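# Eight arms sort parcels into matching-colour trays

## Task

Every parcel must end up inside the tray that has the same colour as it, lying flat on that tray's floor.

## Robot and tools

ROBOTS. Eight identical i2rt Big YAM arms, arm1 to arm8, each with six joints, a two-finger gripper and a wrist camera (armN_cam_wrist). Eight more cameras, cam_arm1 to cam_arm8, are fixed in the room and are not on any robot. Feet in the scene frame (metres): arm1 (-2.151,-0.606,0.766), arm2 (-0.854,-0.623,0.797), arm3 (0.435,-0.612,0.752), arm4 (1.688,-0.612,0.754), arm5 (2.165,0.644,0.790), arm6 (0.850,0.628,0.817), arm7 (-0.424,0.615,0.799), arm8 (-1.661,0.655,0.757). Each foot faces its own +x, turned about z by the quaternion given for it. The table tops under the arms are at z=0.720. The hand reaches about 1.0 m from the joint1 axis.

FRAME. There is one scene frame with its origin on the floor and +z pointing up. The hand point sits between the finger pads, about 1 cm behind the tips. Fingers point along the hand's +z and open along its y. Reported hand positions can be off, and more so at long reach. hand_target is the pose the hand would have at the joint targets currently held.

TOOL move. Each arm gets its own optional key (arm1 ... arm8). Every key holds an object with "joints", "target" (optionally with "speed") or both. An arm left out gets no new command and keeps doing what it was doing. "joints" maps joint names to absolute angles: joint1_rad -2.879..2.879 (rotation about the foot, CCW positive seen from above, 0 = along the foot's facing); joint2_rad 0..3.141 (shoulder, 0 = upper arm pointing back, positive raises it and swings it forward); joint3_rad 0..3.019 (elbow, 0 = folded); joint4_rad -1.692..1.57 (hand pitch, positive tips the fingers up); joint5_rad -1.57..1.57 (sideways swing, positive to the arm's right); joint6_rad -2.094..2.094 (roll, clockwise positive seen from behind); gripper_m 0..0.093 (absolute fingertip gap in metres). "target" is an absolute hand pose, 7 numbers [x, y, z, qw, qx, qy, qz], in metres in the scene frame. The hand travels from its hand_target toward it in a straight line. When target is given, joints may contain only gripper_m. "speed" is the top path speed in m/s, 0.002..0.5, default 0.25; turning is capped at twice that in rad/s. It is refused if there is no target. All hand paths in one call end together, paced by the slowest. Paths last 0.5..10 s, and no action runs longer than 15 s. Each step clips the commanded pose to within 100 mm and 20 degrees of the measured hand. Expect a centimetre or more of error, overshoot when the arm is near straight, and wide swings on joint-space moves. "cameras" is a list of camera names; omitted or ["all"] returns every camera, [] returns none. An unknown key makes the call invalid, and an out-of-range value gets it refused. After a refusal or stop, the later move, wait and finished_scene calls in that reply are skipped.

TOOL wait: seconds 0..10, plus optional cameras. It commands nothing and returns state and images. zoom_image: camera plus region [x0,y0,x1,y1] in image pixels (672x504 images), at most 504x504, taken from that camera's latest image. finished_scene: scene 1 or 2. It ends the scene for good, and its result gives the next scene's task.

RESULTS. Each robot gets joint_positions, Joint velocities (rad/s, gripper m/s; "within noise" when still), joint torques (N m, joints 3 and 4 wrap at ±28), hand and hand_target, joint_status and hand_status, on_its_own, and a "move" summary line such as "move: arm1 done; arm2 time_out". "as last shown" marks robots that were not commanded; their unprinted lines are unchanged. The "pictures" line gives the image order. Status words: done; off_target (came to rest away from target and may still be pushing); time_out (each joint keeps a nearby target and keeps pushing, so send it its reported position to relax it); not_followed / "joint command not followed" / "pose unreachable" (a self- or arm-collision check blocked it; the gripper still acts); limit_stop_at_motor_heat (resend the target). MOTOR HOT appears at 85 °C. At 100 °C an OVER-TEMPERATURE FAULT lets that arm fall for 30-60 s or more.

GRIPPER. Closed on nothing it reads 0.000-0.003. Gripping a rigid part at full force reads up to 0.005 below the part's width, or on some grippers up to 0.002 above. Full force (about 50-64 N per pad) comes at a target about 0.005 below the touch reading. Go lighter on soft items. To release, command well above the reading.

AVOID. Hard presses between robots end the scene, and that includes one gripper closing on another robot's fingers. Hard hits may end it too. The safety check can act too late and lets fingers, gripper housings and wrist cameras collide. Arms keep pushing on contact, and that heats the motors. So do long holds and stretched poses. Do not drop parcels, release them while moving, slam or knock anything out of the work area; losing an object ends the scene. Loose objects may be nudged now and then. The scene clock runs while you think, and the arms hold their last command meanwhile. Before finishing, make sure every parcel rests flat in its matching tray without any robot holding it.

Each tool is called as a command line: name --argument value for each argument, lists and objects as JSON in quotes; but a table of rows of numbers goes row by row, as --pt "numbers of a row", without its own name.

## Session

move --cameras '["cam_arm1","cam_arm2","cam_arm3","cam_arm4","cam_arm5","cam_arm6","cam_arm7","cam_arm8"]'

Scene clock: 0.00 s.
Joint torques (N m): no reading
Heat: arm1: hottest joint1_rad 32 °C; arm2: hottest joint2_rad 29 °C; arm3: hottest joint1_rad 31 °C; arm4: hottest gripper 32 °C; arm5: hottest joint6_rad 30 °C; arm6: hottest joint2_rad 30 °C; arm7: hottest joint5_rad 29 °C; arm8: hottest joint1_rad 31 °C.
Joint velocities: within noise
arm1.joint_positions: joint1_rad=-0.028 joint2_rad=+0.521 joint3_rad=+1.431 joint4_rad=-1.508 joint5_rad=+0.032 joint6_rad=-0.133 gripper_m=+0.09396
arm1.joint_status: not commanded
arm1.hand: x=-2.0073 y=-0.6778 z=+1.3083 quat_wxyz=(-0.446, -0.145, -0.870, +0.152) (m; scene frame)
arm1.hand_target: x=-2.0101 y=-0.6764 z=+1.3161 quat_wxyz=(-0.454, -0.145, -0.865, +0.155) (m; scene frame)
arm1.hand_status: not commanded
arm2.joint_positions: joint1_rad=+0.020 joint2_rad=+0.528 joint3_rad=+1.425 joint4_rad=-1.340 joint5_rad=+0.175 joint6_rad=+0.036 gripper_m=+0.09396
arm2.joint_status: not commanded
arm2.hand: x=-0.9859 y=-0.4872 z=+1.3715 quat_wxyz=(-0.230, +0.778, -0.324, -0.487) (m; scene frame)
arm2.hand_target: x=-0.9833 y=-0.4891 z=+1.3817 quat_wxyz=(-0.232, +0.772, -0.322, -0.497) (m; scene frame)
arm2.hand_status: not commanded
arm3.joint_positions: joint1_rad=+0.084 joint2_rad=+0.623 joint3_rad=+1.443 joint4_rad=-1.225 joint5_rad=+0.214 joint6_rad=-0.288 gripper_m=+0.09396
arm3.joint_status: not commanded
arm3.hand: x=+0.2458 y=-0.4641 z=+1.3420 quat_wxyz=(-0.302, +0.818, -0.155, -0.465) (m; scene frame)
arm3.hand_target: x=+0.2487 y=-0.4659 z=+1.3553 quat_wxyz=(-0.306, +0.809, -0.155, -0.477) (m; scene frame)
arm3.hand_status: not commanded
arm4.joint_positions: joint1_rad=+0.299 joint2_rad=+0.615 joint3_rad=+1.406 joint4_rad=-1.263 joint5_rad=-0.166 joint6_rad=-0.115 gripper_m=+0.09396
arm4.joint_status: not commanded
arm4.hand: x=+1.7423 y=-0.3720 z=+1.3161 quat_wxyz=(-0.394, +0.570, -0.636, -0.340) (m; scene frame)
arm4.hand_target: x=+1.7413 y=-0.3753 z=+1.3284 quat_wxyz=(-0.404, +0.566, -0.630, -0.346) (m; scene frame)
arm4.hand_status: not commanded
arm5.joint_positions: joint1_rad=-0.422 joint2_rad=+0.625 joint3_rad=+1.427 joint4_rad=-1.371 joint5_rad=+0.120 joint6_rad=-0.097 gripper_m=+0.09396
arm5.joint_status: not commanded
arm5.hand: x=+2.0004 y=+0.7998 z=+1.3402 quat_wxyz=(-0.234, +0.830, -0.279, -0.422) (m; scene frame)
arm5.hand_target: x=+2.0022 y=+0.7982 z=+1.3527 quat_wxyz=(-0.238, +0.823, -0.277, -0.434) (m; scene frame)
arm5.hand_status: not commanded
arm6.joint_positions: joint1_rad=+0.075 joint2_rad=+0.549 joint3_rad=+1.411 joint4_rad=-1.315 joint5_rad=-0.143 joint6_rad=+0.201 gripper_m=+0.09396
arm6.joint_status: not commanded
arm6.hand: x=+1.0364 y=+0.5443 z=+1.3862 quat_wxyz=(-0.531, -0.272, -0.802, +0.030) (m; scene frame)
arm6.hand_target: x=+1.0336 y=+0.5460 z=+1.3993 quat_wxyz=(-0.544, -0.268, -0.794, +0.033) (m; scene frame)
arm6.hand_status: not commanded
arm7.joint_positions: joint1_rad=-0.146 joint2_rad=+0.496 joint3_rad=+1.379 joint4_rad=-1.460 joint5_rad=-0.022 joint6_rad=+0.046 gripper_m=+0.09396
arm7.joint_status: not commanded
arm7.hand: x=-0.3012 y=+0.4957 z=+1.3304 quat_wxyz=(-0.447, -0.351, -0.807, +0.162) (m; scene frame)
arm7.hand_target: x=-0.3031 y=+0.4977 z=+1.3404 quat_wxyz=(-0.457, -0.348, -0.801, +0.166) (m; scene frame)
arm7.hand_status: not commanded
arm8.joint_positions: joint1_rad=-0.237 joint2_rad=+0.447 joint3_rad=+1.428 joint4_rad=-1.458 joint5_rad=-0.190 joint6_rad=-0.420 gripper_m=+0.09396
arm8.joint_status: not commanded
arm8.hand: x=-1.7428 y=+0.5401 z=+1.3190 quat_wxyz=(-0.160, -0.687, -0.503, +0.499) (m; scene frame)
arm8.hand_target: x=-1.7406 y=+0.5420 z=+1.3271 quat_wxyz=(-0.161, -0.682, -0.500, +0.508) (m; scene frame)
arm8.hand_status: not commanded
pictures: cam_arm1, cam_arm2, cam_arm3, cam_arm4, cam_arm5, cam_arm6, cam_arm7, cam_arm8

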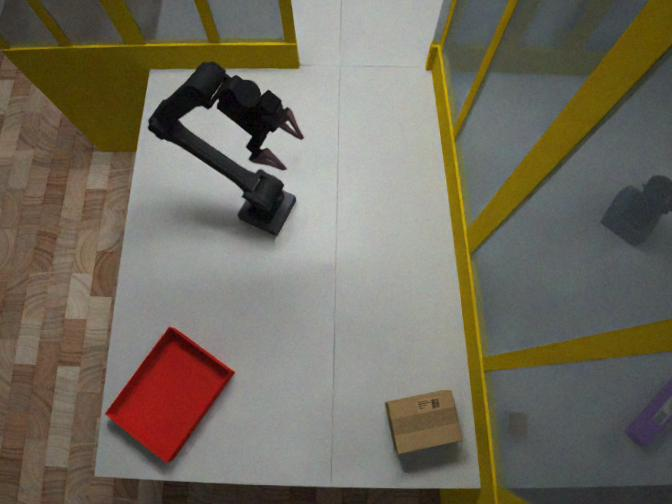

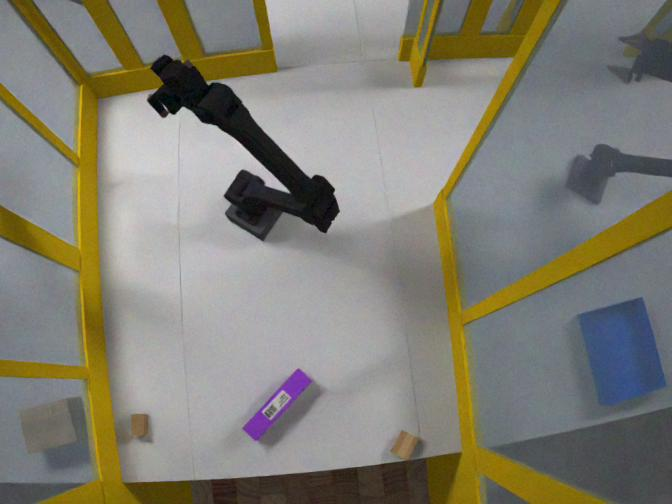

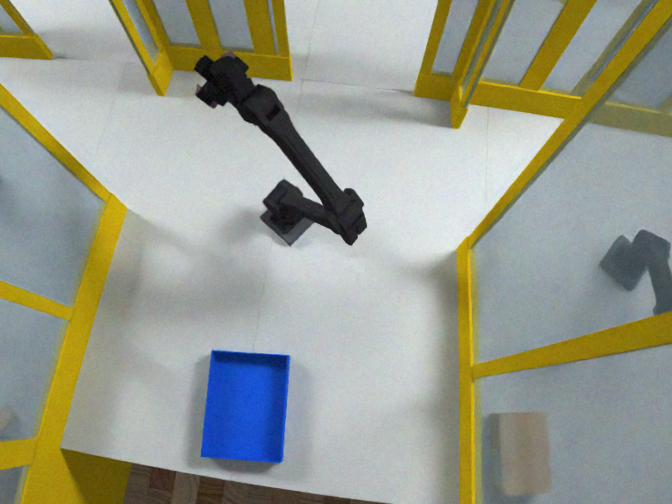

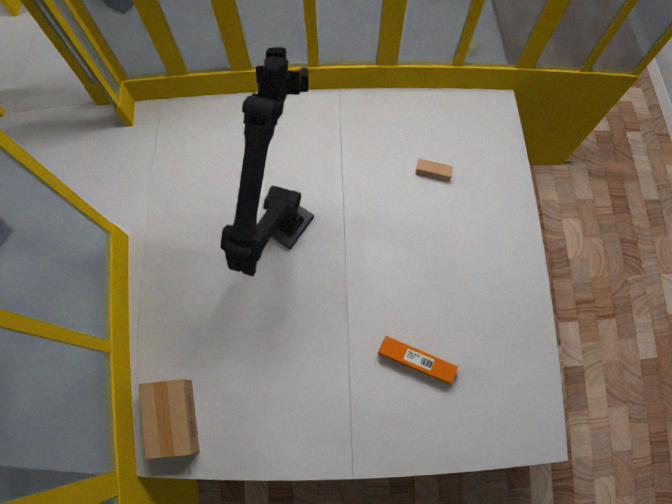

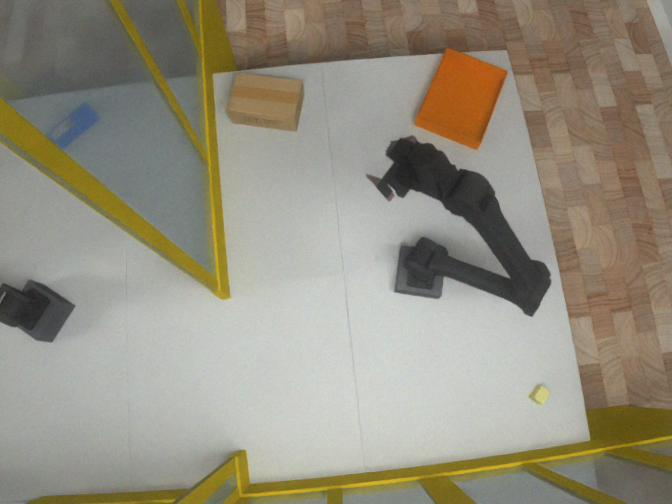

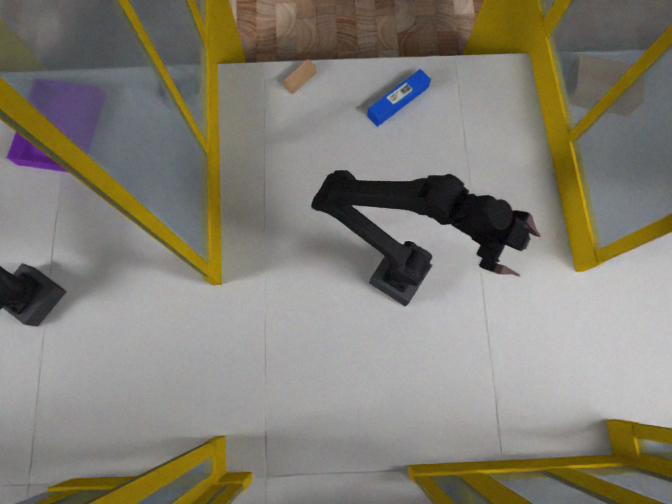

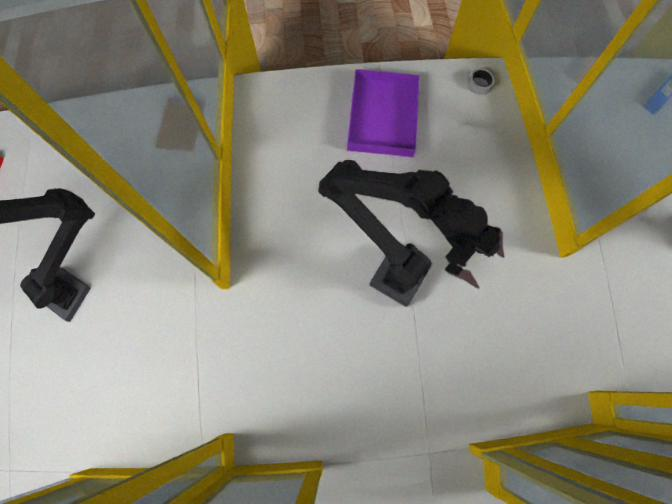

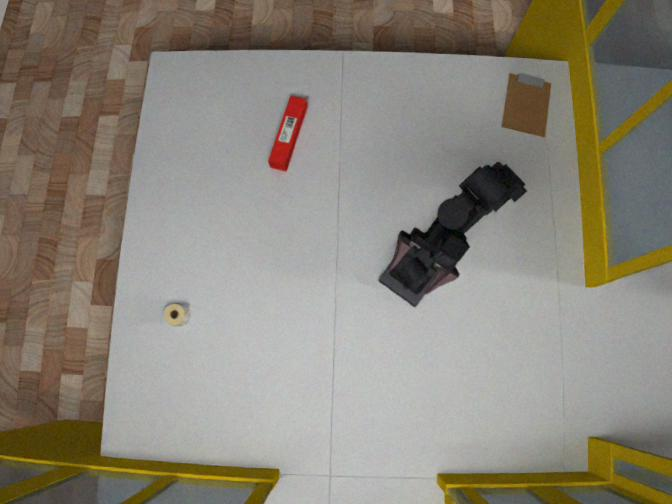

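zoom_image --camera "cam_arm2" --region '[200, 340, 360, 460]'

zoom_image --camera "cam_arm4" --region '[340, 300, 500, 420]'

zoom_image --camera "cam_arm6" --region '[320, 40, 480, 160]'

zoom_image --camera "cam_arm8" --region '[210, 70, 370, 190]'

Scaled by 3.150.

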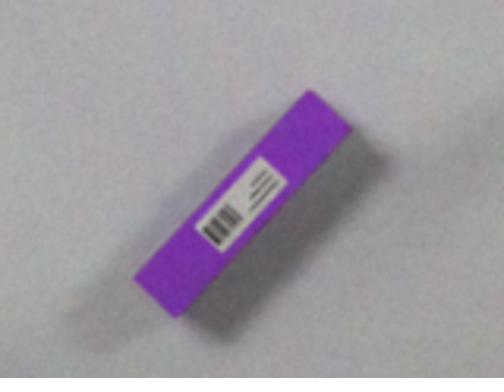

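Scaled by 3.150.

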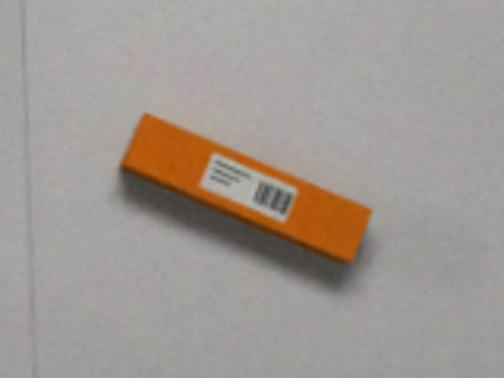

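Scaled by 3.150.

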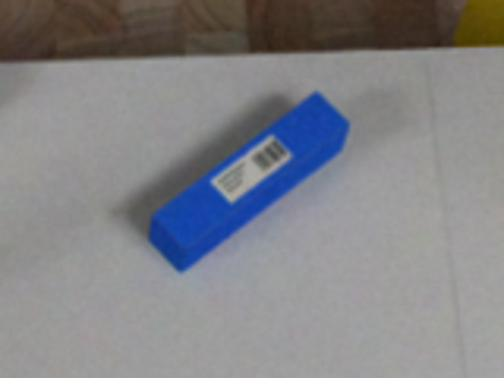

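Scaled by 3.150.

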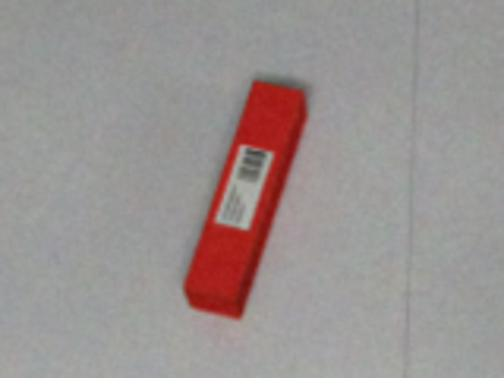

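move --arm2 '{"joints":{"joint1_rad":2.25}}' --arm4 '{"joints":{"joint1_rad":-1.82}}' --arm6 '{"joints":{"joint1_rad":2.12}}' --arm8 '{"joints":{"joint1_rad":-1.82}}' --cameras '[]'

move --arm2 '{"target":[-0.843,-1.25,1.0,0,0.94,0.342,0],"speed":0.3}' --arm4 '{"target":[2.125,-1.13,1.0,0,0.208,0.978,0],"speed":0.3}' --arm6 '{"target":[0.903,1.35,1.0,0,-0.314,0.949,0],"speed":0.3}' --arm8 '{"target":[-2.08,1.142,1.0,0,0.628,-0.778,0],"speed":0.3}' --cameras '["arm2_cam_wrist","arm4_cam_wrist","arm6_cam_wrist","arm8_cam_wrist"]'

Scene clock: 115.67 s.
Joint torques (N m): arm1=[1.44 4.78 7.91 1.7 0.08 0.02] | arm2=[0.79 3.72 8.12 2.21 0.06 -0.06] | arm3=[-0.56 0.85 9.95 1.72 -0.06 -0.02] | arm4=[-1.44 2.37 10.8 1.95 -0.12 0.05] | arm5=[-0.5 3.08 7.53 1.77 -0.09 -0.04] | arm6=[0.15 3.66 9.13 1.72 0.01 -0.12] | arm7=[-0.26 2.43 9.8 1.48 -0.07 0.1] | arm8=[1.03 6.18 8.54 1.42 -0.15 -0.03]
Heat: arm1: hottest joint1_rad 31 °C; arm2: hottest joint3_rad 33 °C; arm3: hottest joint1_rad 30 °C; arm4: hottest joint3_rad 40 °C; arm5: hottest joint3_rad 34 °C; arm6: hottest joint3_rad 31 °C; arm7: hottest joint3_rad 38 °C; arm8: hottest joint1_rad 30 °C.
move: arm2 done; arm4 done; arm6 done; arm8 done
Joint velocities: within noise
arm1, arm3, arm5, arm7: as last shown
arm2.joint_positions: joint1_rad=+2.243 joint2_rad=+0.528 joint3_rad=+1.425 joint4_rad=-1.340 joint5_rad=+0.175 joint6_rad=+0.036 gripper_m=+0.09399
arm2.joint_status: all done
arm2.hand: x=-0.8822 y=-0.8111 z=+1.3712 quat_wxyz=(+0.334, +0.635, +0.555, -0.421) (m; scene frame)
arm2.hand_target: x=-0.8810 y=-0.8081 z=+1.3813 quat_wxyz=(+0.343, +0.629, +0.552, -0.426) (m; scene frame)
arm2.hand_status: not commanded
arm4.joint_positions: joint1_rad=-1.804 joint2_rad=+0.615 joint3_rad=+1.406 joint4_rad=-1.263 joint5_rad=-0.166 joint6_rad=-0.115 gripper_m=+0.09399
arm4.joint_status: all done
arm4.hand: x=+1.8717 y=-0.7660 z=+1.3185 quat_wxyz=(-0.490, -0.262, -0.811, +0.185) (m; scene frame)
arm4.hand_target: x=+1.8669 y=-0.7660 z=+1.3307 quat_wxyz=(-0.499, -0.265, -0.802, +0.195) (m; scene frame)
arm4.hand_status: not commanded
arm6.joint_positions: joint1_rad=+2.110 joint2_rad=+0.549 joint3_rad=+1.411 joint4_rad=-1.315 joint5_rad=-0.143 joint6_rad=+0.201 gripper_m=+0.09399
arm6.joint_status: all done
arm6.hand: x=+0.8424 y=+0.8321 z=+1.3863 quat_wxyz=(-0.305, +0.539, -0.652, -0.436) (m; scene frame)
arm6.hand_target: x=+0.8401 y=+0.8288 z=+1.3993 quat_wxyz=(-0.312, +0.538, -0.643, -0.447) (m; scene frame)
arm6.hand_status: not commanded
arm8.joint_positions: joint1_rad=-1.813 joint2_rad=+0.447 joint3_rad=+1.428 joint4_rad=-1.458 joint5_rad=-0.190 joint6_rad=-0.420 gripper_m=+0.09398
arm8.joint_status: all done
arm8.hand: x=-1.7764 y=+0.7381 z=+1.3188 quat_wxyz=(+0.241, -0.842, +0.133, +0.465) (m; scene frame)
arm8.hand_target: x=-1.7739 y=+0.7367 z=+1.3269 quat_wxyz=(+0.248, -0.836, +0.134, +0.471) (m; scene frame)
arm8.hand_status: not commanded
pictures: none
No camera images: "cameras" was empty.

Scene clock: 119.67 s.
Joint torques (N m): arm1=[1.38 4.66 7.97 1.72 0.09 0.01] | arm2=[-0.26 -22.53 12.12 0.02 -0.07 0.11] | arm3=[-0.67 0.85 9.99 1.68 -0.07 -0.01] | arm4=[0.73 -18.26 15.19 -0.14 -0.02 -0.04] | arm5=[-1.08 2.96 7.5 1.69 -0.06 -0.07] | arm6=[-1.32 -18.78 13.08 -0.14 0.04 -0.01] | arm7=[-0.21 2.43 9.8 1.44 -0.08 0.11] | arm8=[1.38 -20.13 14.12 -0.59 -0.12 0.04]
Heat: arm1: hottest joint1_rad 31 °C; arm2: hottest joint3_rad 34 °C; arm3: hottest joint1_rad 30 °C; arm4: hottest joint3_rad 41 °C; arm5: hottest joint3_rad 34 °C; arm6: hottest joint3_rad 31 °C; arm7: hottest joint3_rad 38 °C; arm8: hottest joint1_rad 30 °C.
move: arm2 off_target; arm4 off_target; arm6 off_target; arm8 off_target
Joint velocities: within noise
arm1, arm3, arm5, arm7: as last shown
arm2.joint_positions: joint1_rad=+2.255 joint2_rad=+2.003 joint3_rad=+1.967 joint4_rad=-1.570 joint5_rad=+0.003 joint6_rad=+0.876 gripper_m=+0.09399
arm2.joint_status: not commanded
arm2.hand: x=-0.8405 y=-1.2384 z=+0.9836 quat_wxyz=(-0.017, +0.936, +0.352, +0.004) (m; scene frame)
arm2.hand_target: x=-0.8430 y=-1.2491 z=+1.0001 quat_wxyz=(+0.001, +0.940, +0.342, +0.000) (m; scene frame)
arm2.hand_status: off_target (0.020 m and 2.3 deg from the pose sent, 0.576 m and 76.2 deg at the start)
arm4.joint_positions: joint1_rad=-1.844 joint2_rad=+2.128 joint3_rad=+2.285 joint4_rad=-1.684 joint5_rad=-0.018 joint6_rad=-0.450 gripper_m=+0.09399
arm4.joint_status: not commanded
arm4.hand: x=+2.1116 y=-1.1273 z=+0.9840 quat_wxyz=(-0.018, -0.219, -0.975, +0.013) (m; scene frame)
arm4.hand_target: x=+2.1241 y=-1.1289 z=+0.9996 quat_wxyz=(-0.032, -0.208, -0.977, +0.025) (m; scene frame)
arm4.hand_status: off_target (0.021 m and 2.9 deg from the pose sent, 0.546 m and 64.2 deg at the start; a joint's target at an end of its range on 31 of 120 steps)
arm6.joint_positions: joint1_rad=+2.126 joint2_rad=+2.336 joint3_rad=+2.473 joint4_rad=-1.698 joint5_rad=+0.002 joint6_rad=+0.850 gripper_m=+0.09399
arm6.joint_status: not commanded
arm6.hand: x=+0.8958 y=+1.3406 z=+0.9797 quat_wxyz=(-0.002, +0.323, -0.946, -0.004) (m; scene frame)
arm6.hand_target: x=+0.9028 y=+1.3484 z=+0.9995 quat_wxyz=(-0.010, +0.314, -0.949, -0.025) (m; scene frame)
arm6.hand_status: off_target (0.023 m and 1.2 deg from the pose sent, 0.649 m and 75.8 deg at the start; a joint's target at an end of its range on 25 of 120 steps)
arm8.joint_positions: joint1_rad=-1.817 joint2_rad=+2.037 joint3_rad=+2.135 joint4_rad=-1.671 joint5_rad=+0.004 joint6_rad=+0.916 gripper_m=+0.09398
arm8.joint_status: not commanded
arm8.hand: x=-2.0763 y=+1.1325 z=+0.9865 quat_wxyz=(+0.002, -0.634, +0.773, -0.001) (m; scene frame)
arm8.hand_target: x=-2.0793 y=+1.1413 z=+0.9996 quat_wxyz=(+0.000, -0.628, +0.778, +0.014) (m; scene frame)
arm8.hand_status: off_target (0.017 m and 0.9 deg from the pose sent, 0.597 m and 101.6 deg at the start; a joint's target at an end of its range on 26 of 120 steps)
pictures: arm2_cam_wrist, arm4_cam_wrist, arm6_cam_wrist, arm8_cam_wrist
camera_calibration:
arm2_cam_wrist: T_world_to_cam=[[-0.654127, 0.75525, 0.0414256, 0.343446], [0.621323, 0.505284, 0.598871, 0.563352], [0.431366, 0.417477, -0.799773, 1.78677], [0, 0, 0, 1]] pos_world=[-0.896119, -1.28998, 1.07741]
arm4_cam_wrist: T_world_to_cam=[[-0.415455, -0.909145, 0.0291979, -0.178893], [-0.754445, 0.362338, 0.547287, 1.4678], [-0.508143, 0.205345, -0.836435, 2.25244], [0, 0, 0, 1]] pos_world=[2.17762, -1.15701, 1.08594]
arm6_cam_wrist: T_world_to_cam=[[0.617314, -0.786716, 0.00110116, 0.499129], [-0.647212, -0.507052, 0.569223, 0.707741], [-0.447258, -0.352102, -0.822183, 1.8025], [0, 0, 0, 1]] pos_world=[0.956122, 1.3862, 1.07857]
arm8_cam_wrist: T_world_to_cam=[[0.979404, -0.201813, -0.00618708, 2.26925], [-0.159284, -0.791112, 0.590568, -0.0130891], [-0.124079, -0.57742, -0.806964, 1.3129], [0, 0, 0, 1]] pos_world=[-2.06169, 1.20571, 1.08124]

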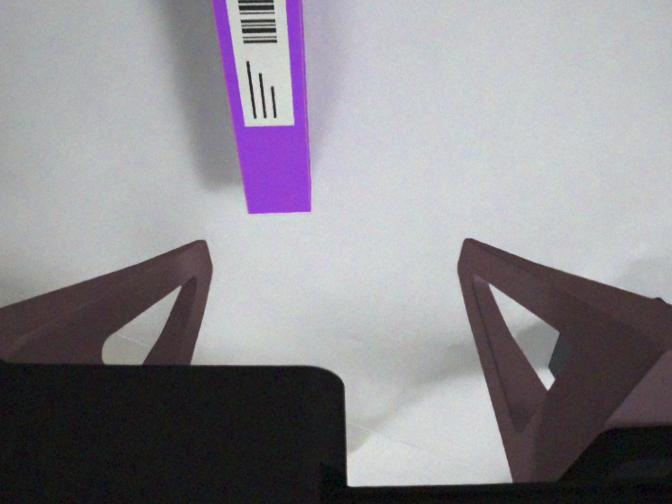

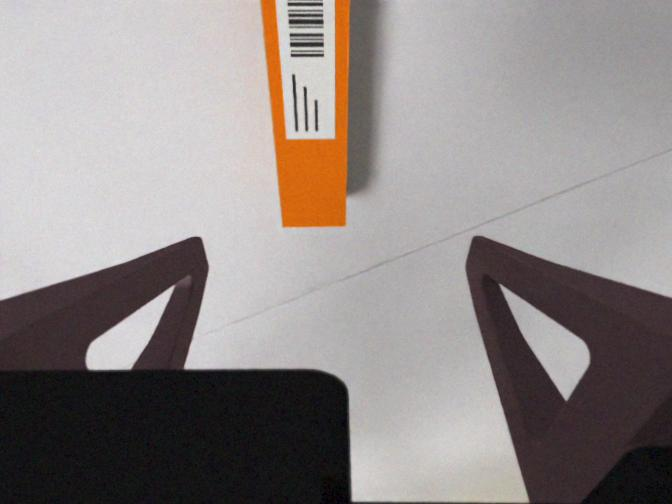

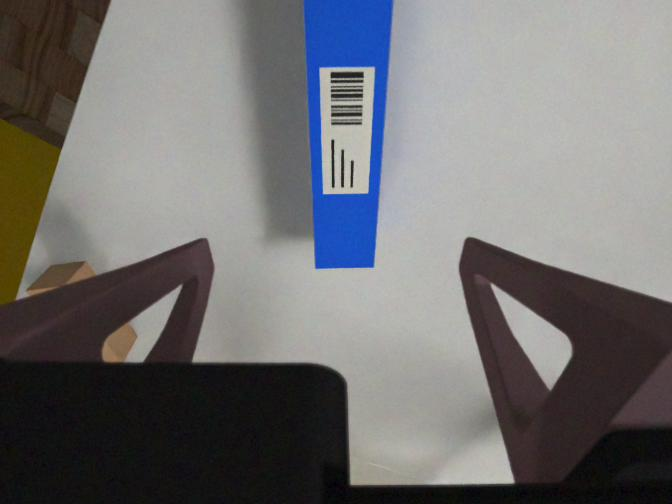

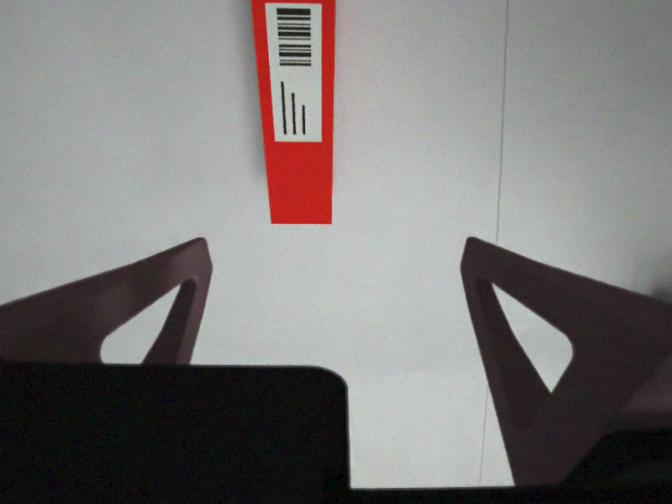

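move --arm2 '{"target":[-0.840,-1.302,0.866,0,0.94,0.342,0],"speed":0.25}' --arm4 '{"target":[2.158,-1.133,0.866,0,0.208,0.978,0],"speed":0.25}' --arm6 '{"target":[0.909,1.344,0.87,0,-0.314,0.949,0],"speed":0.25}' --arm8 '{"target":[-2.109,1.167,0.863,0,0.628,-0.778,0],"speed":0.25}' --cameras '["arm2_cam_wrist","arm4_cam_wrist","arm6_cam_wrist","arm8_cam_wrist"]'

Scene clock: 201.13 s.
Joint torques (N m): arm1=[1.38 4.78 7.86 1.7 0.06 0.02] | arm2=[-0.03 -26.29 11.28 0.8 -0.07 0.1] | arm3=[-0.62 0.79 9.98 1.72 -0.06 -0.01] | arm4=[0.32 -20.01 12.4 0.44 -0.1 0.13] | arm5=[-0.62 3.43 7.49 1.87 -0.11 -0.05] | arm6=[-1.32 -18.73 8.79 0.55 0.04 -0.08] | arm7=[-0.26 2.43 9.78 1.47 -0.09 0.11] | arm8=[2.14 -22.48 11.79 0.05 -0.13 0.06]
Heat: arm1: hottest joint3_rad 32 °C; arm2: hottest joint3_rad 38 °C; arm3: hottest joint1_rad 30 °C; arm4: hottest joint3_rad 45 °C; arm5: hottest joint3_rad 34 °C; arm6: hottest joint3_rad 40 °C; arm7: hottest joint3_rad 39 °C; arm8: hottest joint2_rad 39 °C.
move: arm2 off_target; arm4 off_target; arm6 done; arm8 off_target
Joint velocities: within noise
arm1, arm3, arm5, arm7: as last shown
arm2.joint_positions: joint1_rad=+2.255 joint2_rad=+2.224 joint3_rad=+1.968 joint4_rad=-1.379 joint5_rad=+0.003 joint6_rad=+0.879 gripper_m=+0.09399
arm2.joint_status: not commanded
arm2.hand: x=-0.8395 y=-1.2823 z=+0.8444 quat_wxyz=(-0.032, +0.936, +0.350, +0.009) (m; scene frame)
arm2.hand_target: x=-0.8400 y=-1.3007 z=+0.8665 quat_wxyz=(+0.000, +0.940, +0.342, +0.000) (m; scene frame)
arm2.hand_status: off_target (0.029 m and 3.9 deg from the pose sent, 0.134 m and 2.3 deg at the start)
arm4.joint_positions: joint1_rad=-1.806 joint2_rad=+2.273 joint3_rad=+2.214 joint4_rad=-1.538 joint5_rad=-0.016 joint6_rad=-0.432 gripper_m=+0.09399
arm4.joint_status: not commanded
arm4.hand: x=+2.1462 y=-1.1316 z=+0.8609 quat_wxyz=(+0.010, -0.210, -0.978, -0.008) (m; scene frame)
arm4.hand_target: x=+2.1578 y=-1.1327 z=+0.8663 quat_wxyz=(+0.000, -0.208, -0.978, +0.000) (m; scene frame)
arm4.hand_status: off_target (0.013 m and 1.5 deg from the pose sent, 0.127 m and 2.8 deg at the start)
arm6.joint_positions: joint1_rad=+2.117 joint2_rad=+2.357 joint3_rad=+2.228 joint4_rad=-1.454 joint5_rad=+0.002 joint6_rad=+0.850 gripper_m=+0.09399
arm6.joint_status: not commanded
arm6.hand: x=+0.9020 y=+1.3400 z=+0.8721 quat_wxyz=(+0.002, +0.319, -0.948, +0.006) (m; scene frame)
arm6.hand_target: x=+0.9090 y=+1.3438 z=+0.8700 quat_wxyz=(+0.000, +0.314, -0.949, +0.000) (m; scene frame)
arm6.hand_status: done (0.008 m and 0.9 deg from the pose sent, 0.111 m and 1.2 deg at the start)
arm8.joint_positions: joint1_rad=-1.817 joint2_rad=+2.199 joint3_rad=+2.060 joint4_rad=-1.463 joint5_rad=+0.004 joint6_rad=+0.924 gripper_m=+0.09398
arm8.joint_status: not commanded
arm8.hand: x=-2.1010 y=+1.1606 z=+0.8555 quat_wxyz=(+0.002, -0.631, +0.776, -0.016) (m; scene frame)
arm8.hand_target: x=-2.1087 y=+1.1668 z=+0.8632 quat_wxyz=(+0.000, -0.628, +0.778, +0.000) (m; scene frame)
arm8.hand_status: off_target (0.013 m and 1.9 deg from the pose sent, 0.132 m and 0.9 deg at the start)
pictures: arm2_cam_wrist, arm4_cam_wrist, arm6_cam_wrist, arm8_cam_wrist
camera_calibration:
arm2_cam_wrist: T_world_to_cam=[[-0.651436, 0.755909, 0.0650558, 0.366404], [0.623378, 0.484395, 0.613809, 0.630615], [0.432472, 0.440412, -0.786769, 1.71269], [0, 0, 0, 1]] pos_world=[-0.895112, -1.33672, 0.936576]
arm4_cam_wrist: T_world_to_cam=[[-0.39696, -0.917836, 0.0000767872, -0.189306], [-0.73448, 0.317709, 0.599666, 1.42436], [-0.55042, 0.237987, -0.80025, 2.26444], [0, 0, 0, 1]] pos_world=[2.21741, -1.16519, 0.957993]
arm6_cam_wrist: T_world_to_cam=[[0.610084, -0.792159, 0.0167514, 0.495159], [-0.650964, -0.489065, 0.580569, 0.742011], [-0.451711, -0.365101, -0.814039, 1.73095], [0, 0, 0, 1]] pos_world=[0.962822, 1.38711, 0.969976]
arm8_cam_wrist: T_world_to_cam=[[0.977575, -0.20992, 0.0167537, 2.28425], [-0.177183, -0.776907, 0.604171, 0.0168354], [-0.113811, -0.593591, -0.796679, 1.25197], [0, 0, 0, 1]] pos_world=[-2.08755, 1.23574, 0.948976]

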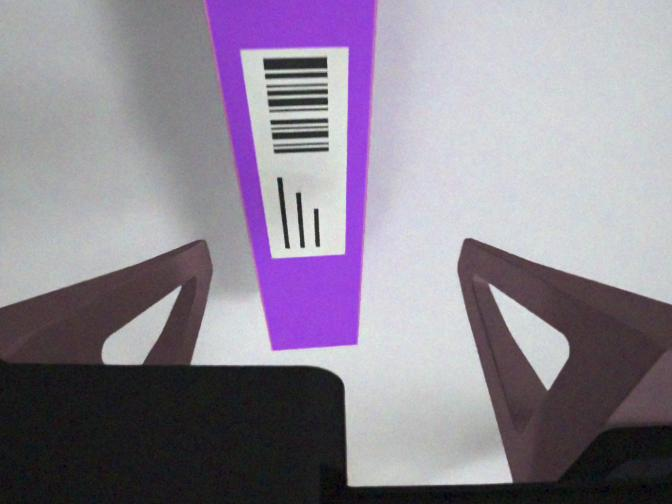

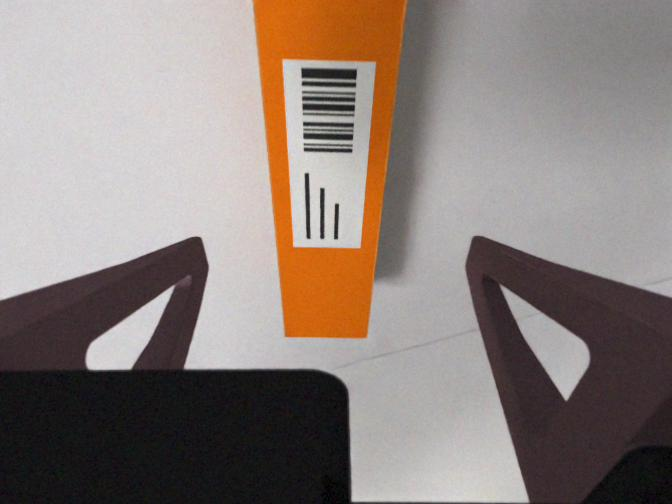

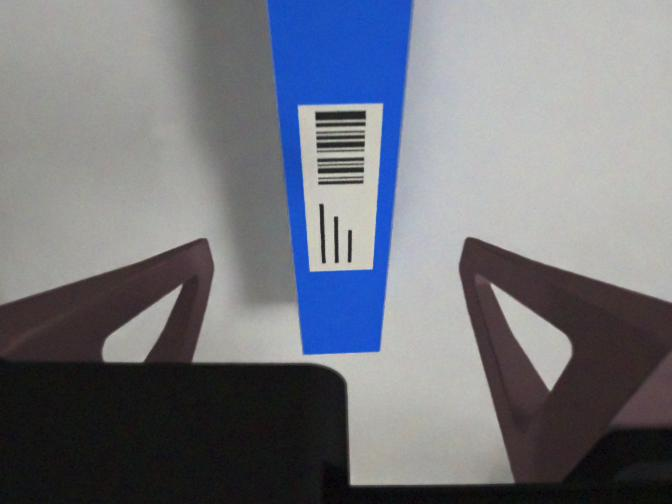

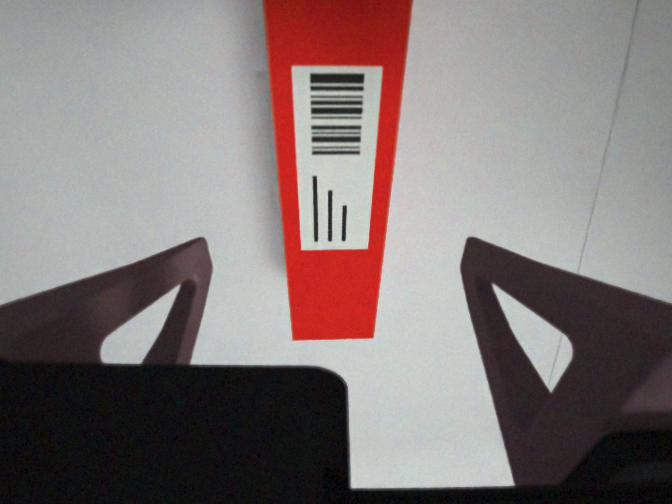

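move --arm2 '{"target":[-0.830,-1.310,0.779,0,0.94,0.342,0],"speed":0.2}' --arm4 '{"target":[2.160,-1.1285,0.768,0,0.208,0.978,0],"speed":0.2}' --arm6 '{"target":[0.911,1.342,0.762,0,-0.314,0.949,0],"speed":0.2}' --arm8 '{"target":[-2.109,1.167,0.770,0,0.628,-0.778,0],"speed":0.2}' --cameras '["arm2_cam_wrist","arm6_cam_wrist"]'

Scene clock: 218.60 s.
Joint torques (N m): arm1=[1.55 4.72 7.82 1.72 0.12 0.02] | arm2=[0.67 -25.64 8.05 0.92 -0.04 0.09] | arm3=[-0.62 0.85 9.95 1.7 -0.06 -0.01] | arm4=[0.97 -19.14 9.91 0.75 -0.08 0.11] | arm5=[-1.2 2.84 7.41 1.77 -0.07 -0.06] | arm6=[-1.38 -19.43 8.83 0.5 0.05 -0.11] | arm7=[-0.38 2.49 9.78 1.44 -0.07 0.1] | arm8=[1.96 -21.95 9.36 0.17 -0.11 0.05]
Heat: arm1: hottest joint3_rad 32 °C; arm2: hottest joint3_rad 39 °C; arm3: hottest joint1_rad 30 °C; arm4: hottest joint3_rad 47 °C; arm5: hottest joint3_rad 35 °C; arm6: hottest joint3_rad 38 °C; arm7: hottest joint3_rad 40 °C; arm8: hottest joint3_rad 37 °C.
move: arm2 done; arm4 off_target; arm6 off_target; arm8 off_target
Joint velocities: within noise
arm1, arm3, arm5, arm7: as last shown
arm2.joint_positions: joint1_rad=+2.262 joint2_rad=+2.317 joint3_rad=+1.956 joint4_rad=-1.226 joint5_rad=+0.002 joint6_rad=+0.893 gripper_m=+0.09399
arm2.joint_status: not commanded
arm2.hand: x=-0.8342 y=-1.3047 z=+0.7781 quat_wxyz=(-0.009, +0.938, +0.347, +0.002) (m; scene frame)
arm2.hand_target: x=-0.8299 y=-1.3100 z=+0.7792 quat_wxyz=(+0.000, +0.940, +0.342, +0.000) (m; scene frame)
arm2.hand_status: done (0.007 m and 1.2 deg from the pose sent, 0.072 m and 3.9 deg at the start)
arm4.joint_positions: joint1_rad=-1.802 joint2_rad=+2.304 joint3_rad=+2.064 joint4_rad=-1.320 joint5_rad=-0.016 joint6_rad=-0.424 gripper_m=+0.09399
arm4.joint_status: not commanded
arm4.hand: x=+2.1515 y=-1.1351 z=+0.7831 quat_wxyz=(-0.004, -0.211, -0.977, +0.003) (m; scene frame)
arm4.hand_target: x=+2.1597 y=-1.1282 z=+0.7682 quat_wxyz=(+0.000, -0.208, -0.978, +0.000) (m; scene frame)
arm4.hand_status: off_target (0.018 m and 0.7 deg from the pose sent, 0.094 m and 1.5 deg at the start)
arm6.joint_positions: joint1_rad=+2.115 joint2_rad=+2.451 joint3_rad=+2.091 joint4_rad=-1.237 joint5_rad=+0.002 joint6_rad=+0.850 gripper_m=+0.09399
arm6.joint_status: not commanded
arm6.hand: x=+0.9029 y=+1.3343 z=+0.7563 quat_wxyz=(+0.004, +0.318, -0.948, +0.013) (m; scene frame)
arm6.hand_target: x=+0.9111 y=+1.3417 z=+0.7622 quat_wxyz=(+0.000, +0.314, -0.949, +0.000) (m; scene frame)
arm6.hand_status: off_target (0.013 m and 1.6 deg from the pose sent, 0.111 m and 0.9 deg at the start)
arm8.joint_positions: joint1_rad=-1.817 joint2_rad=+2.248 joint3_rad=+1.948 joint4_rad=-1.265 joint5_rad=+0.004 joint6_rad=+0.924 gripper_m=+0.09398
arm8.joint_status: not commanded
arm8.hand: x=-2.1065 y=+1.1668 z=+0.7813 quat_wxyz=(+0.001, -0.631, +0.776, +0.002) (m; scene frame)
arm8.hand_target: x=-2.1088 y=+1.1669 z=+0.7702 quat_wxyz=(+0.000, -0.628, +0.778, +0.000) (m; scene frame)
arm8.hand_status: off_target (0.012 m and 0.5 deg from the pose sent, 0.086 m and 1.9 deg at the start)
pictures: arm2_cam_wrist, arm6_cam_wrist
camera_calibration:
arm2_cam_wrist: T_world_to_cam=[[-0.646002, 0.762838, 0.0275625, 0.433721], [0.626298, 0.509041, 0.590448, 0.731569], [0.436385, 0.398693, -0.806605, 1.6325], [0, 0, 0, 1]] pos_world=[-0.890395, -1.35412, 0.872875]
arm6_cam_wrist: T_world_to_cam=[[0.608574, -0.793018, 0.0275696, 0.486376], [-0.651264, -0.479338, 0.588295, 0.788576], [-0.453313, -0.375976, -0.808176, 1.64643], [0, 0, 0, 1]] pos_world=[0.963922, 1.38272, 0.853278]

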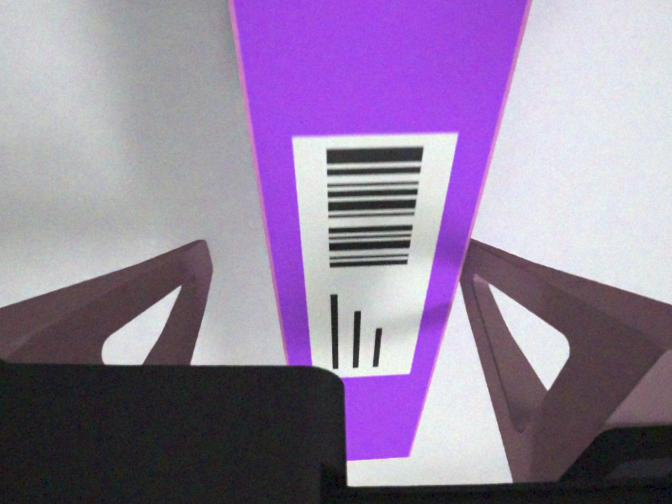

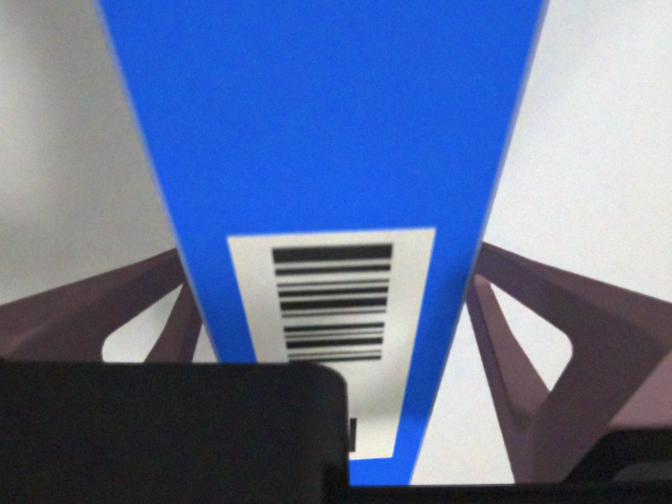

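move --arm2 '{"target":[-0.8355,-1.303,0.762,0,0.94,0.342,0],"speed":0.15}' --arm4 '{"target":[2.160,-1.1285,0.745,0,0.208,0.978,0],"speed":0.15}' --arm8 '{"target":[-2.109,1.167,0.748,0,0.628,-0.778,0],"speed":0.15}' --cameras '["arm2_cam_wrist","arm4_cam_wrist","arm8_cam_wrist"]'

Scene clock: 227.40 s.
Joint torques (N m): arm1=[1.32 4.78 7.92 1.73 0.09 0.01] | arm2=[0.03 -26.11 7.2 0.88 -0.04 0.01] | arm3=[-0.5 0.73 9.91 1.69 -0.07 -0.01] | arm4=[0.97 -18.9 9.48 0.76 -0.08 0.12] | arm5=[-1.14 3.08 7.47 1.74 -0.09 -0.02] | arm6=[-1.49 -19.43 8.79 0.47 0.05 -0.11] | arm7=[-0.21 2.37 9.78 1.44 -0.08 0.11] | arm8=[1.96 -21.25 8.79 0.18 -0.11 0.03]
Heat: arm1: hottest joint3_rad 32 °C; arm2: hottest joint3_rad 38 °C; arm3: hottest joint1_rad 30 °C; arm4: hottest joint3_rad 47 °C; arm5: hottest joint3_rad 35 °C; arm6: hottest joint2_rad 37 °C; arm7: hottest joint3_rad 40 °C; arm8: hottest joint2_rad 39 °C.
move: arm2 done; arm4 off_target; arm8 off_target
Joint velocities: within noise
arm1, arm3, arm5, arm6, arm7: as last shown
arm2.joint_positions: joint1_rad=+2.262 joint2_rad=+2.317 joint3_rad=+1.917 joint4_rad=-1.177 joint5_rad=+0.002 joint6_rad=+0.894 gripper_m=+0.09399
arm2.joint_status: not commanded
arm2.hand: x=-0.8343 y=-1.3015 z=+0.7642 quat_wxyz=(-0.004, +0.938, +0.346, +0.000) (m; scene frame)
arm2.hand_target: x=-0.8354 y=-1.3030 z=+0.7621 quat_wxyz=(+0.000, +0.940, +0.342, +0.000) (m; scene frame)
arm2.hand_status: done (0.003 m and 0.7 deg from the pose sent, 0.016 m and 1.2 deg at the start)
arm4.joint_positions: joint1_rad=-1.802 joint2_rad=+2.321 joint3_rad=+2.045 joint4_rad=-1.275 joint5_rad=-0.016 joint6_rad=-0.423 gripper_m=+0.09399
arm4.joint_status: not commanded
arm4.hand: x=+2.1529 y=-1.1370 z=+0.7647 quat_wxyz=(-0.008, -0.212, -0.977, +0.005) (m; scene frame)
arm4.hand_target: x=+2.1596 y=-1.1282 z=+0.7454 quat_wxyz=(+0.000, -0.208, -0.978, +0.000) (m; scene frame)
arm4.hand_status: off_target (0.023 m and 1.2 deg from the pose sent, 0.040 m and 0.7 deg at the start)
arm8.joint_positions: joint1_rad=-1.817 joint2_rad=+2.261 joint3_rad=+1.933 joint4_rad=-1.223 joint5_rad=+0.004 joint6_rad=+0.924 gripper_m=+0.09398
arm8.joint_status: not commanded
arm8.hand: x=-2.1086 y=+1.1693 z=+0.7669 quat_wxyz=(+0.001, -0.630, +0.776, +0.009) (m; scene frame)
arm8.hand_target: x=-2.1086 y=+1.1667 z=+0.7483 quat_wxyz=(+0.000, -0.628, +0.778, +0.000) (m; scene frame)
arm8.hand_status: off_target (0.019 m and 1.1 deg from the pose sent, 0.033 m and 0.5 deg at the start)
pictures: arm2_cam_wrist, arm4_cam_wrist, arm8_cam_wrist
camera_calibration:
arm2_cam_wrist: T_world_to_cam=[[-0.645727, 0.763303, 0.02015, 0.438083], [0.626358, 0.514415, 0.585707, 0.748868], [0.436706, 0.390828, -0.810272, 1.61279], [0, 0, 0, 1]] pos_world=[-0.890493, -1.34994, 0.859355]
arm4_cam_wrist: T_world_to_cam=[[-0.401179, -0.915801, 0.0191012, -0.194802], [-0.750122, 0.340426, 0.566946, 1.57319], [-0.525712, 0.213118, -0.823534, 2.12877], [0, 0, 0, 1]] pos_world=[2.22106, -1.16764, 0.864921]
arm8_cam_wrist: T_world_to_cam=[[0.977394, -0.210129, -0.0233658, 2.32565], [-0.157944, -0.799154, 0.580006, 0.160889], [-0.140549, -0.563204, -0.814277, 1.10722], [0, 0, 0, 1]] pos_world=[-2.09205, 1.24085, 0.862608]

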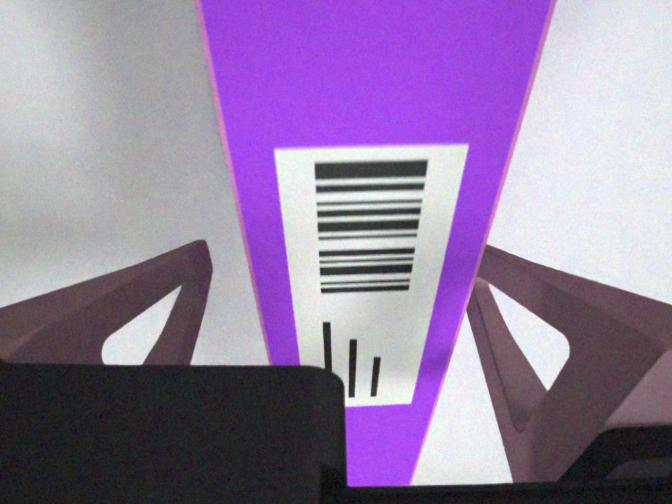

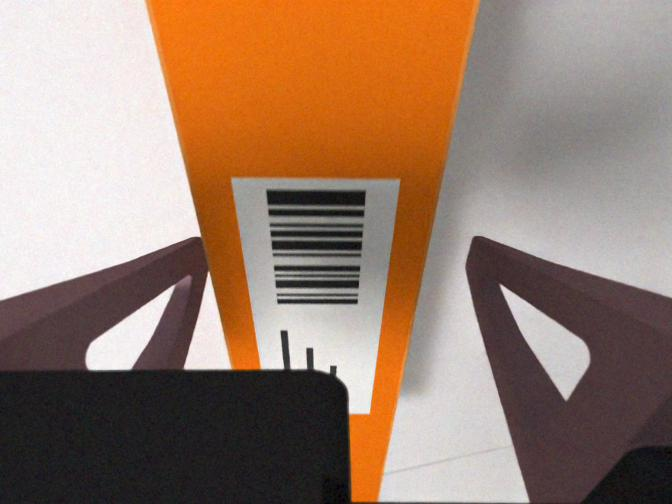

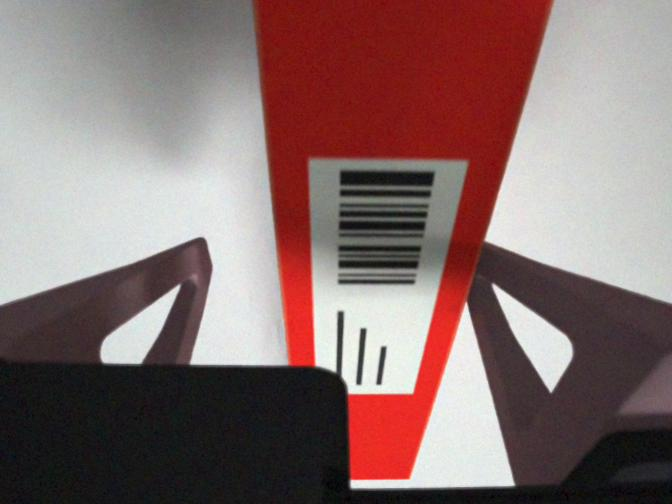

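move --arm2 '{"target":[-0.8425,-1.294,0.752,0,0.94,0.342,0],"speed":0.1}' --arm4 '{"target":[2.162,-1.1235,0.735,0,0.208,0.978,0],"speed":0.1}' --arm8 '{"target":[-2.095,1.163,0.736,0,0.628,-0.778,0],"speed":0.1}' --arm6 '{"joints":{"gripper_m":0.045}}' --cameras '["arm2_cam_wrist","arm4_cam_wrist","arm8_cam_wrist","arm6_cam_wrist"]'

Scene clock: 238.97 s.
Joint torques (N m): arm1=[1.32 4.78 7.86 1.77 0.09 0] | arm2=[-0.21 -26.81 6.98 0.91 -0.03 -0.09] | arm3=[-0.56 0.67 9.99 1.73 -0.06 0] | arm4=[0.85 -18.67 9.21 0.76 -0.08 0.11] | arm5=[-1.14 3.31 7.47 1.76 -0.1 -0.04] | arm6=[-1.32 -19.49 8.77 0.44 0.09 -0.11] | arm7=[-0.26 2.26 9.78 1.48 -0.07 0.1] | arm8=[1.55 -22.3 8.38 0.21 -0.11 -0.06]
Heat: arm1: hottest joint3_rad 32 °C; arm2: hottest joint3_rad 37 °C; arm3: hottest joint1_rad 30 °C; arm4: hottest joint3_rad 45 °C; arm5: hottest joint3_rad 35 °C; arm6: hottest joint2_rad 38 °C; arm7: hottest joint3_rad 40 °C; arm8: hottest joint2_rad 40 °C.
move: arm2 done; arm4 off_target; arm6 off_target; arm8 done
Joint velocities: within noise
arm1, arm3, arm5, arm7: as last shown
arm2.joint_positions: joint1_rad=+2.255 joint2_rad=+2.317 joint3_rad=+1.865 joint4_rad=-1.137 joint5_rad=+0.002 joint6_rad=+0.894 gripper_m=+0.09399
arm2.joint_status: not commanded
arm2.hand: x=-0.8395 y=-1.2904 z=+0.7462 quat_wxyz=(-0.010, +0.939, +0.343, +0.002) (m; scene frame)
arm2.hand_target: x=-0.8425 y=-1.2939 z=+0.7521 quat_wxyz=(+0.000, +0.940, +0.342, +0.000) (m; scene frame)
arm2.hand_status: done (0.007 m and 1.2 deg from the pose sent, 0.016 m and 0.7 deg at the start)
arm4.joint_positions: joint1_rad=-1.793 joint2_rad=+2.321 joint3_rad=+2.025 joint4_rad=-1.251 joint5_rad=-0.016 joint6_rad=-0.416 gripper_m=+0.09399
arm4.joint_status: not commanded
arm4.hand: x=+2.1566 y=-1.1325 z=+0.7574 quat_wxyz=(-0.010, -0.211, -0.977, +0.007) (m; scene frame)
arm4.hand_target: x=+2.1615 y=-1.1230 z=+0.7355 quat_wxyz=(+0.000, -0.208, -0.978, +0.000) (m; scene frame)
arm4.hand_status: off_target (0.025 m and 1.4 deg from the pose sent, 0.034 m and 1.1 deg at the start)
arm6.joint_positions: joint1_rad=+2.115 joint2_rad=+2.451 joint3_rad=+2.091 joint4_rad=-1.236 joint5_rad=+0.001 joint6_rad=+0.850 gripper_m=+0.05993
arm6.joint_status: gripper_m off_target (ended at +0.05997, target +0.04500)
arm6.hand: x=+0.9034 y=+1.3347 z=+0.7562 quat_wxyz=(+0.004, +0.318, -0.948, +0.011) (m; scene frame)
arm6.hand_target: x=+0.9110 y=+1.3418 z=+0.7622 quat_wxyz=(+0.000, +0.314, -0.949, +0.000) (m; scene frame)
arm6.hand_status: not commanded
arm8.joint_positions: joint1_rad=-1.821 joint2_rad=+2.261 joint3_rad=+1.865 joint4_rad=-1.172 joint5_rad=+0.004 joint6_rad=+0.924 gripper_m=+0.09398
arm8.joint_status: not commanded
arm8.hand: x=-2.0982 y=+1.1608 z=+0.7429 quat_wxyz=(+0.002, -0.629, +0.777, +0.001) (m; scene frame)
arm8.hand_target: x=-2.0951 y=+1.1629 z=+0.7362 quat_wxyz=(+0.000, -0.628, +0.778, +0.000) (m; scene frame)
arm8.hand_status: done (0.008 m and 0.3 deg from the pose sent, 0.034 m and 1.1 deg at the start)
pictures: arm2_cam_wrist, arm4_cam_wrist, arm6_cam_wrist, arm8_cam_wrist
camera_calibration:
arm2_cam_wrist: T_world_to_cam=[[-0.640163, 0.767666, 0.0296755, 0.429864], [0.630233, 0.502683, 0.591706, 0.74059], [0.439315, 0.397491, -0.805608, 1.60345], [0, 0, 0, 1]] pos_world=[-0.895979, -1.33963, 0.84078]
arm4_cam_wrist: T_world_to_cam=[[-0.399731, -0.916391, 0.0210212, -0.194277], [-0.752602, 0.341205, 0.563179, 1.58766], [-0.523264, 0.209299, -0.826068, 2.11602], [0, 0, 0, 1]] pos_world=[2.22445, -1.16263, 0.857924]
arm6_cam_wrist: T_world_to_cam=[[0.608278, -0.79331, 0.0256323, 0.488509], [-0.651098, -0.480245, 0.587738, 0.790574], [-0.453949, -0.374197, -0.808645, 1.64541], [0, 0, 0, 1]] pos_world=[0.964522, 1.38292, 0.853378]
arm8_cam_wrist: T_world_to_cam=[[0.976854, -0.213676, -0.00988857, 2.30608], [-0.167118, -0.791229, 0.588242, 0.135136], [-0.133518, -0.572974, -0.808624, 1.10622], [0, 0, 0, 1]] pos_world=[-2.08242, 1.23352, 0.83783]

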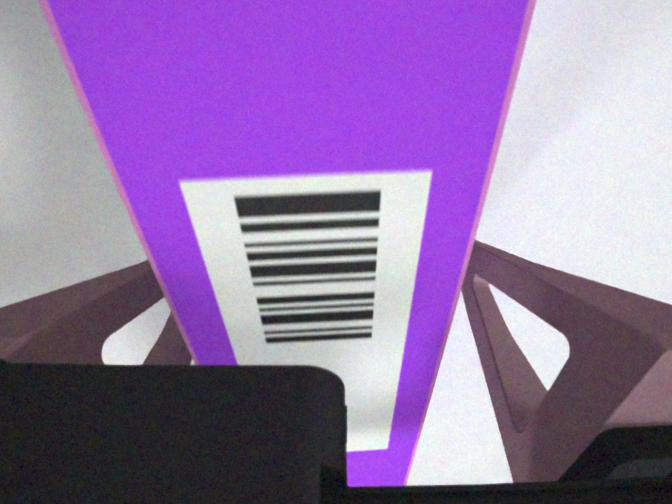

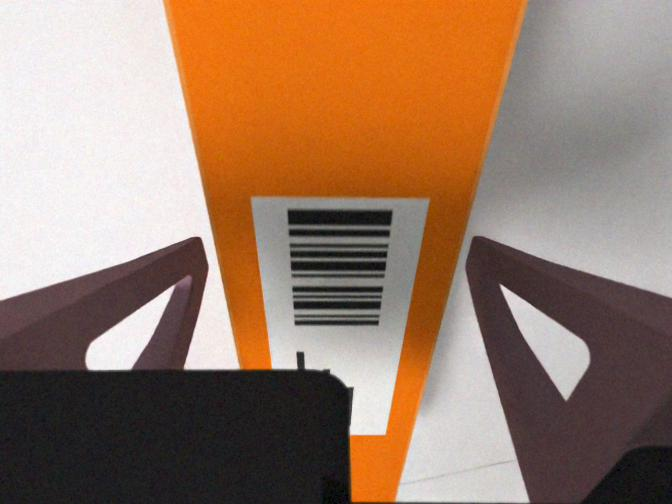

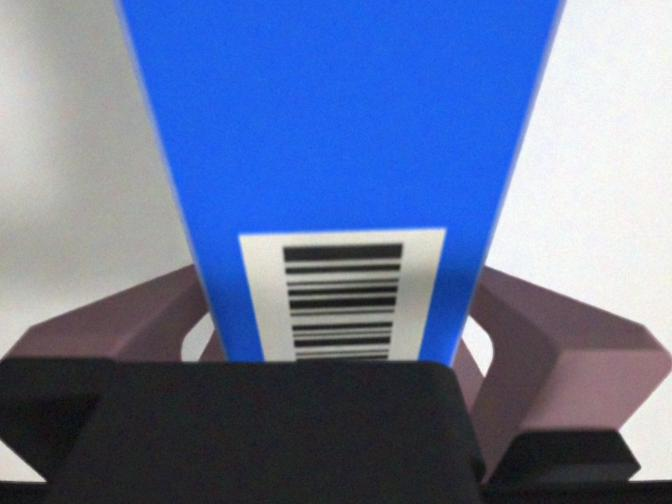

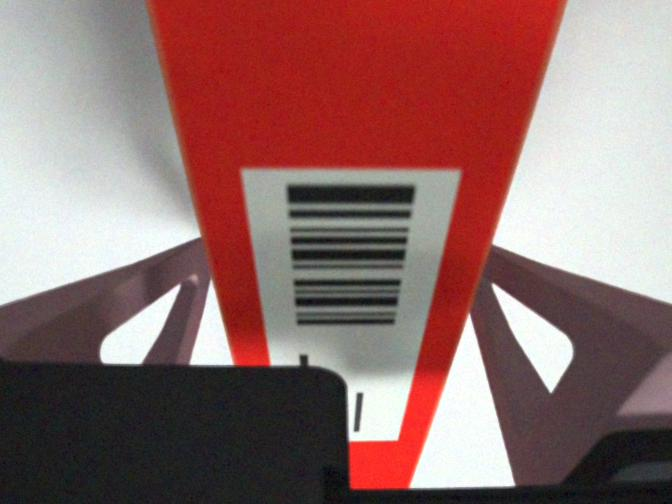

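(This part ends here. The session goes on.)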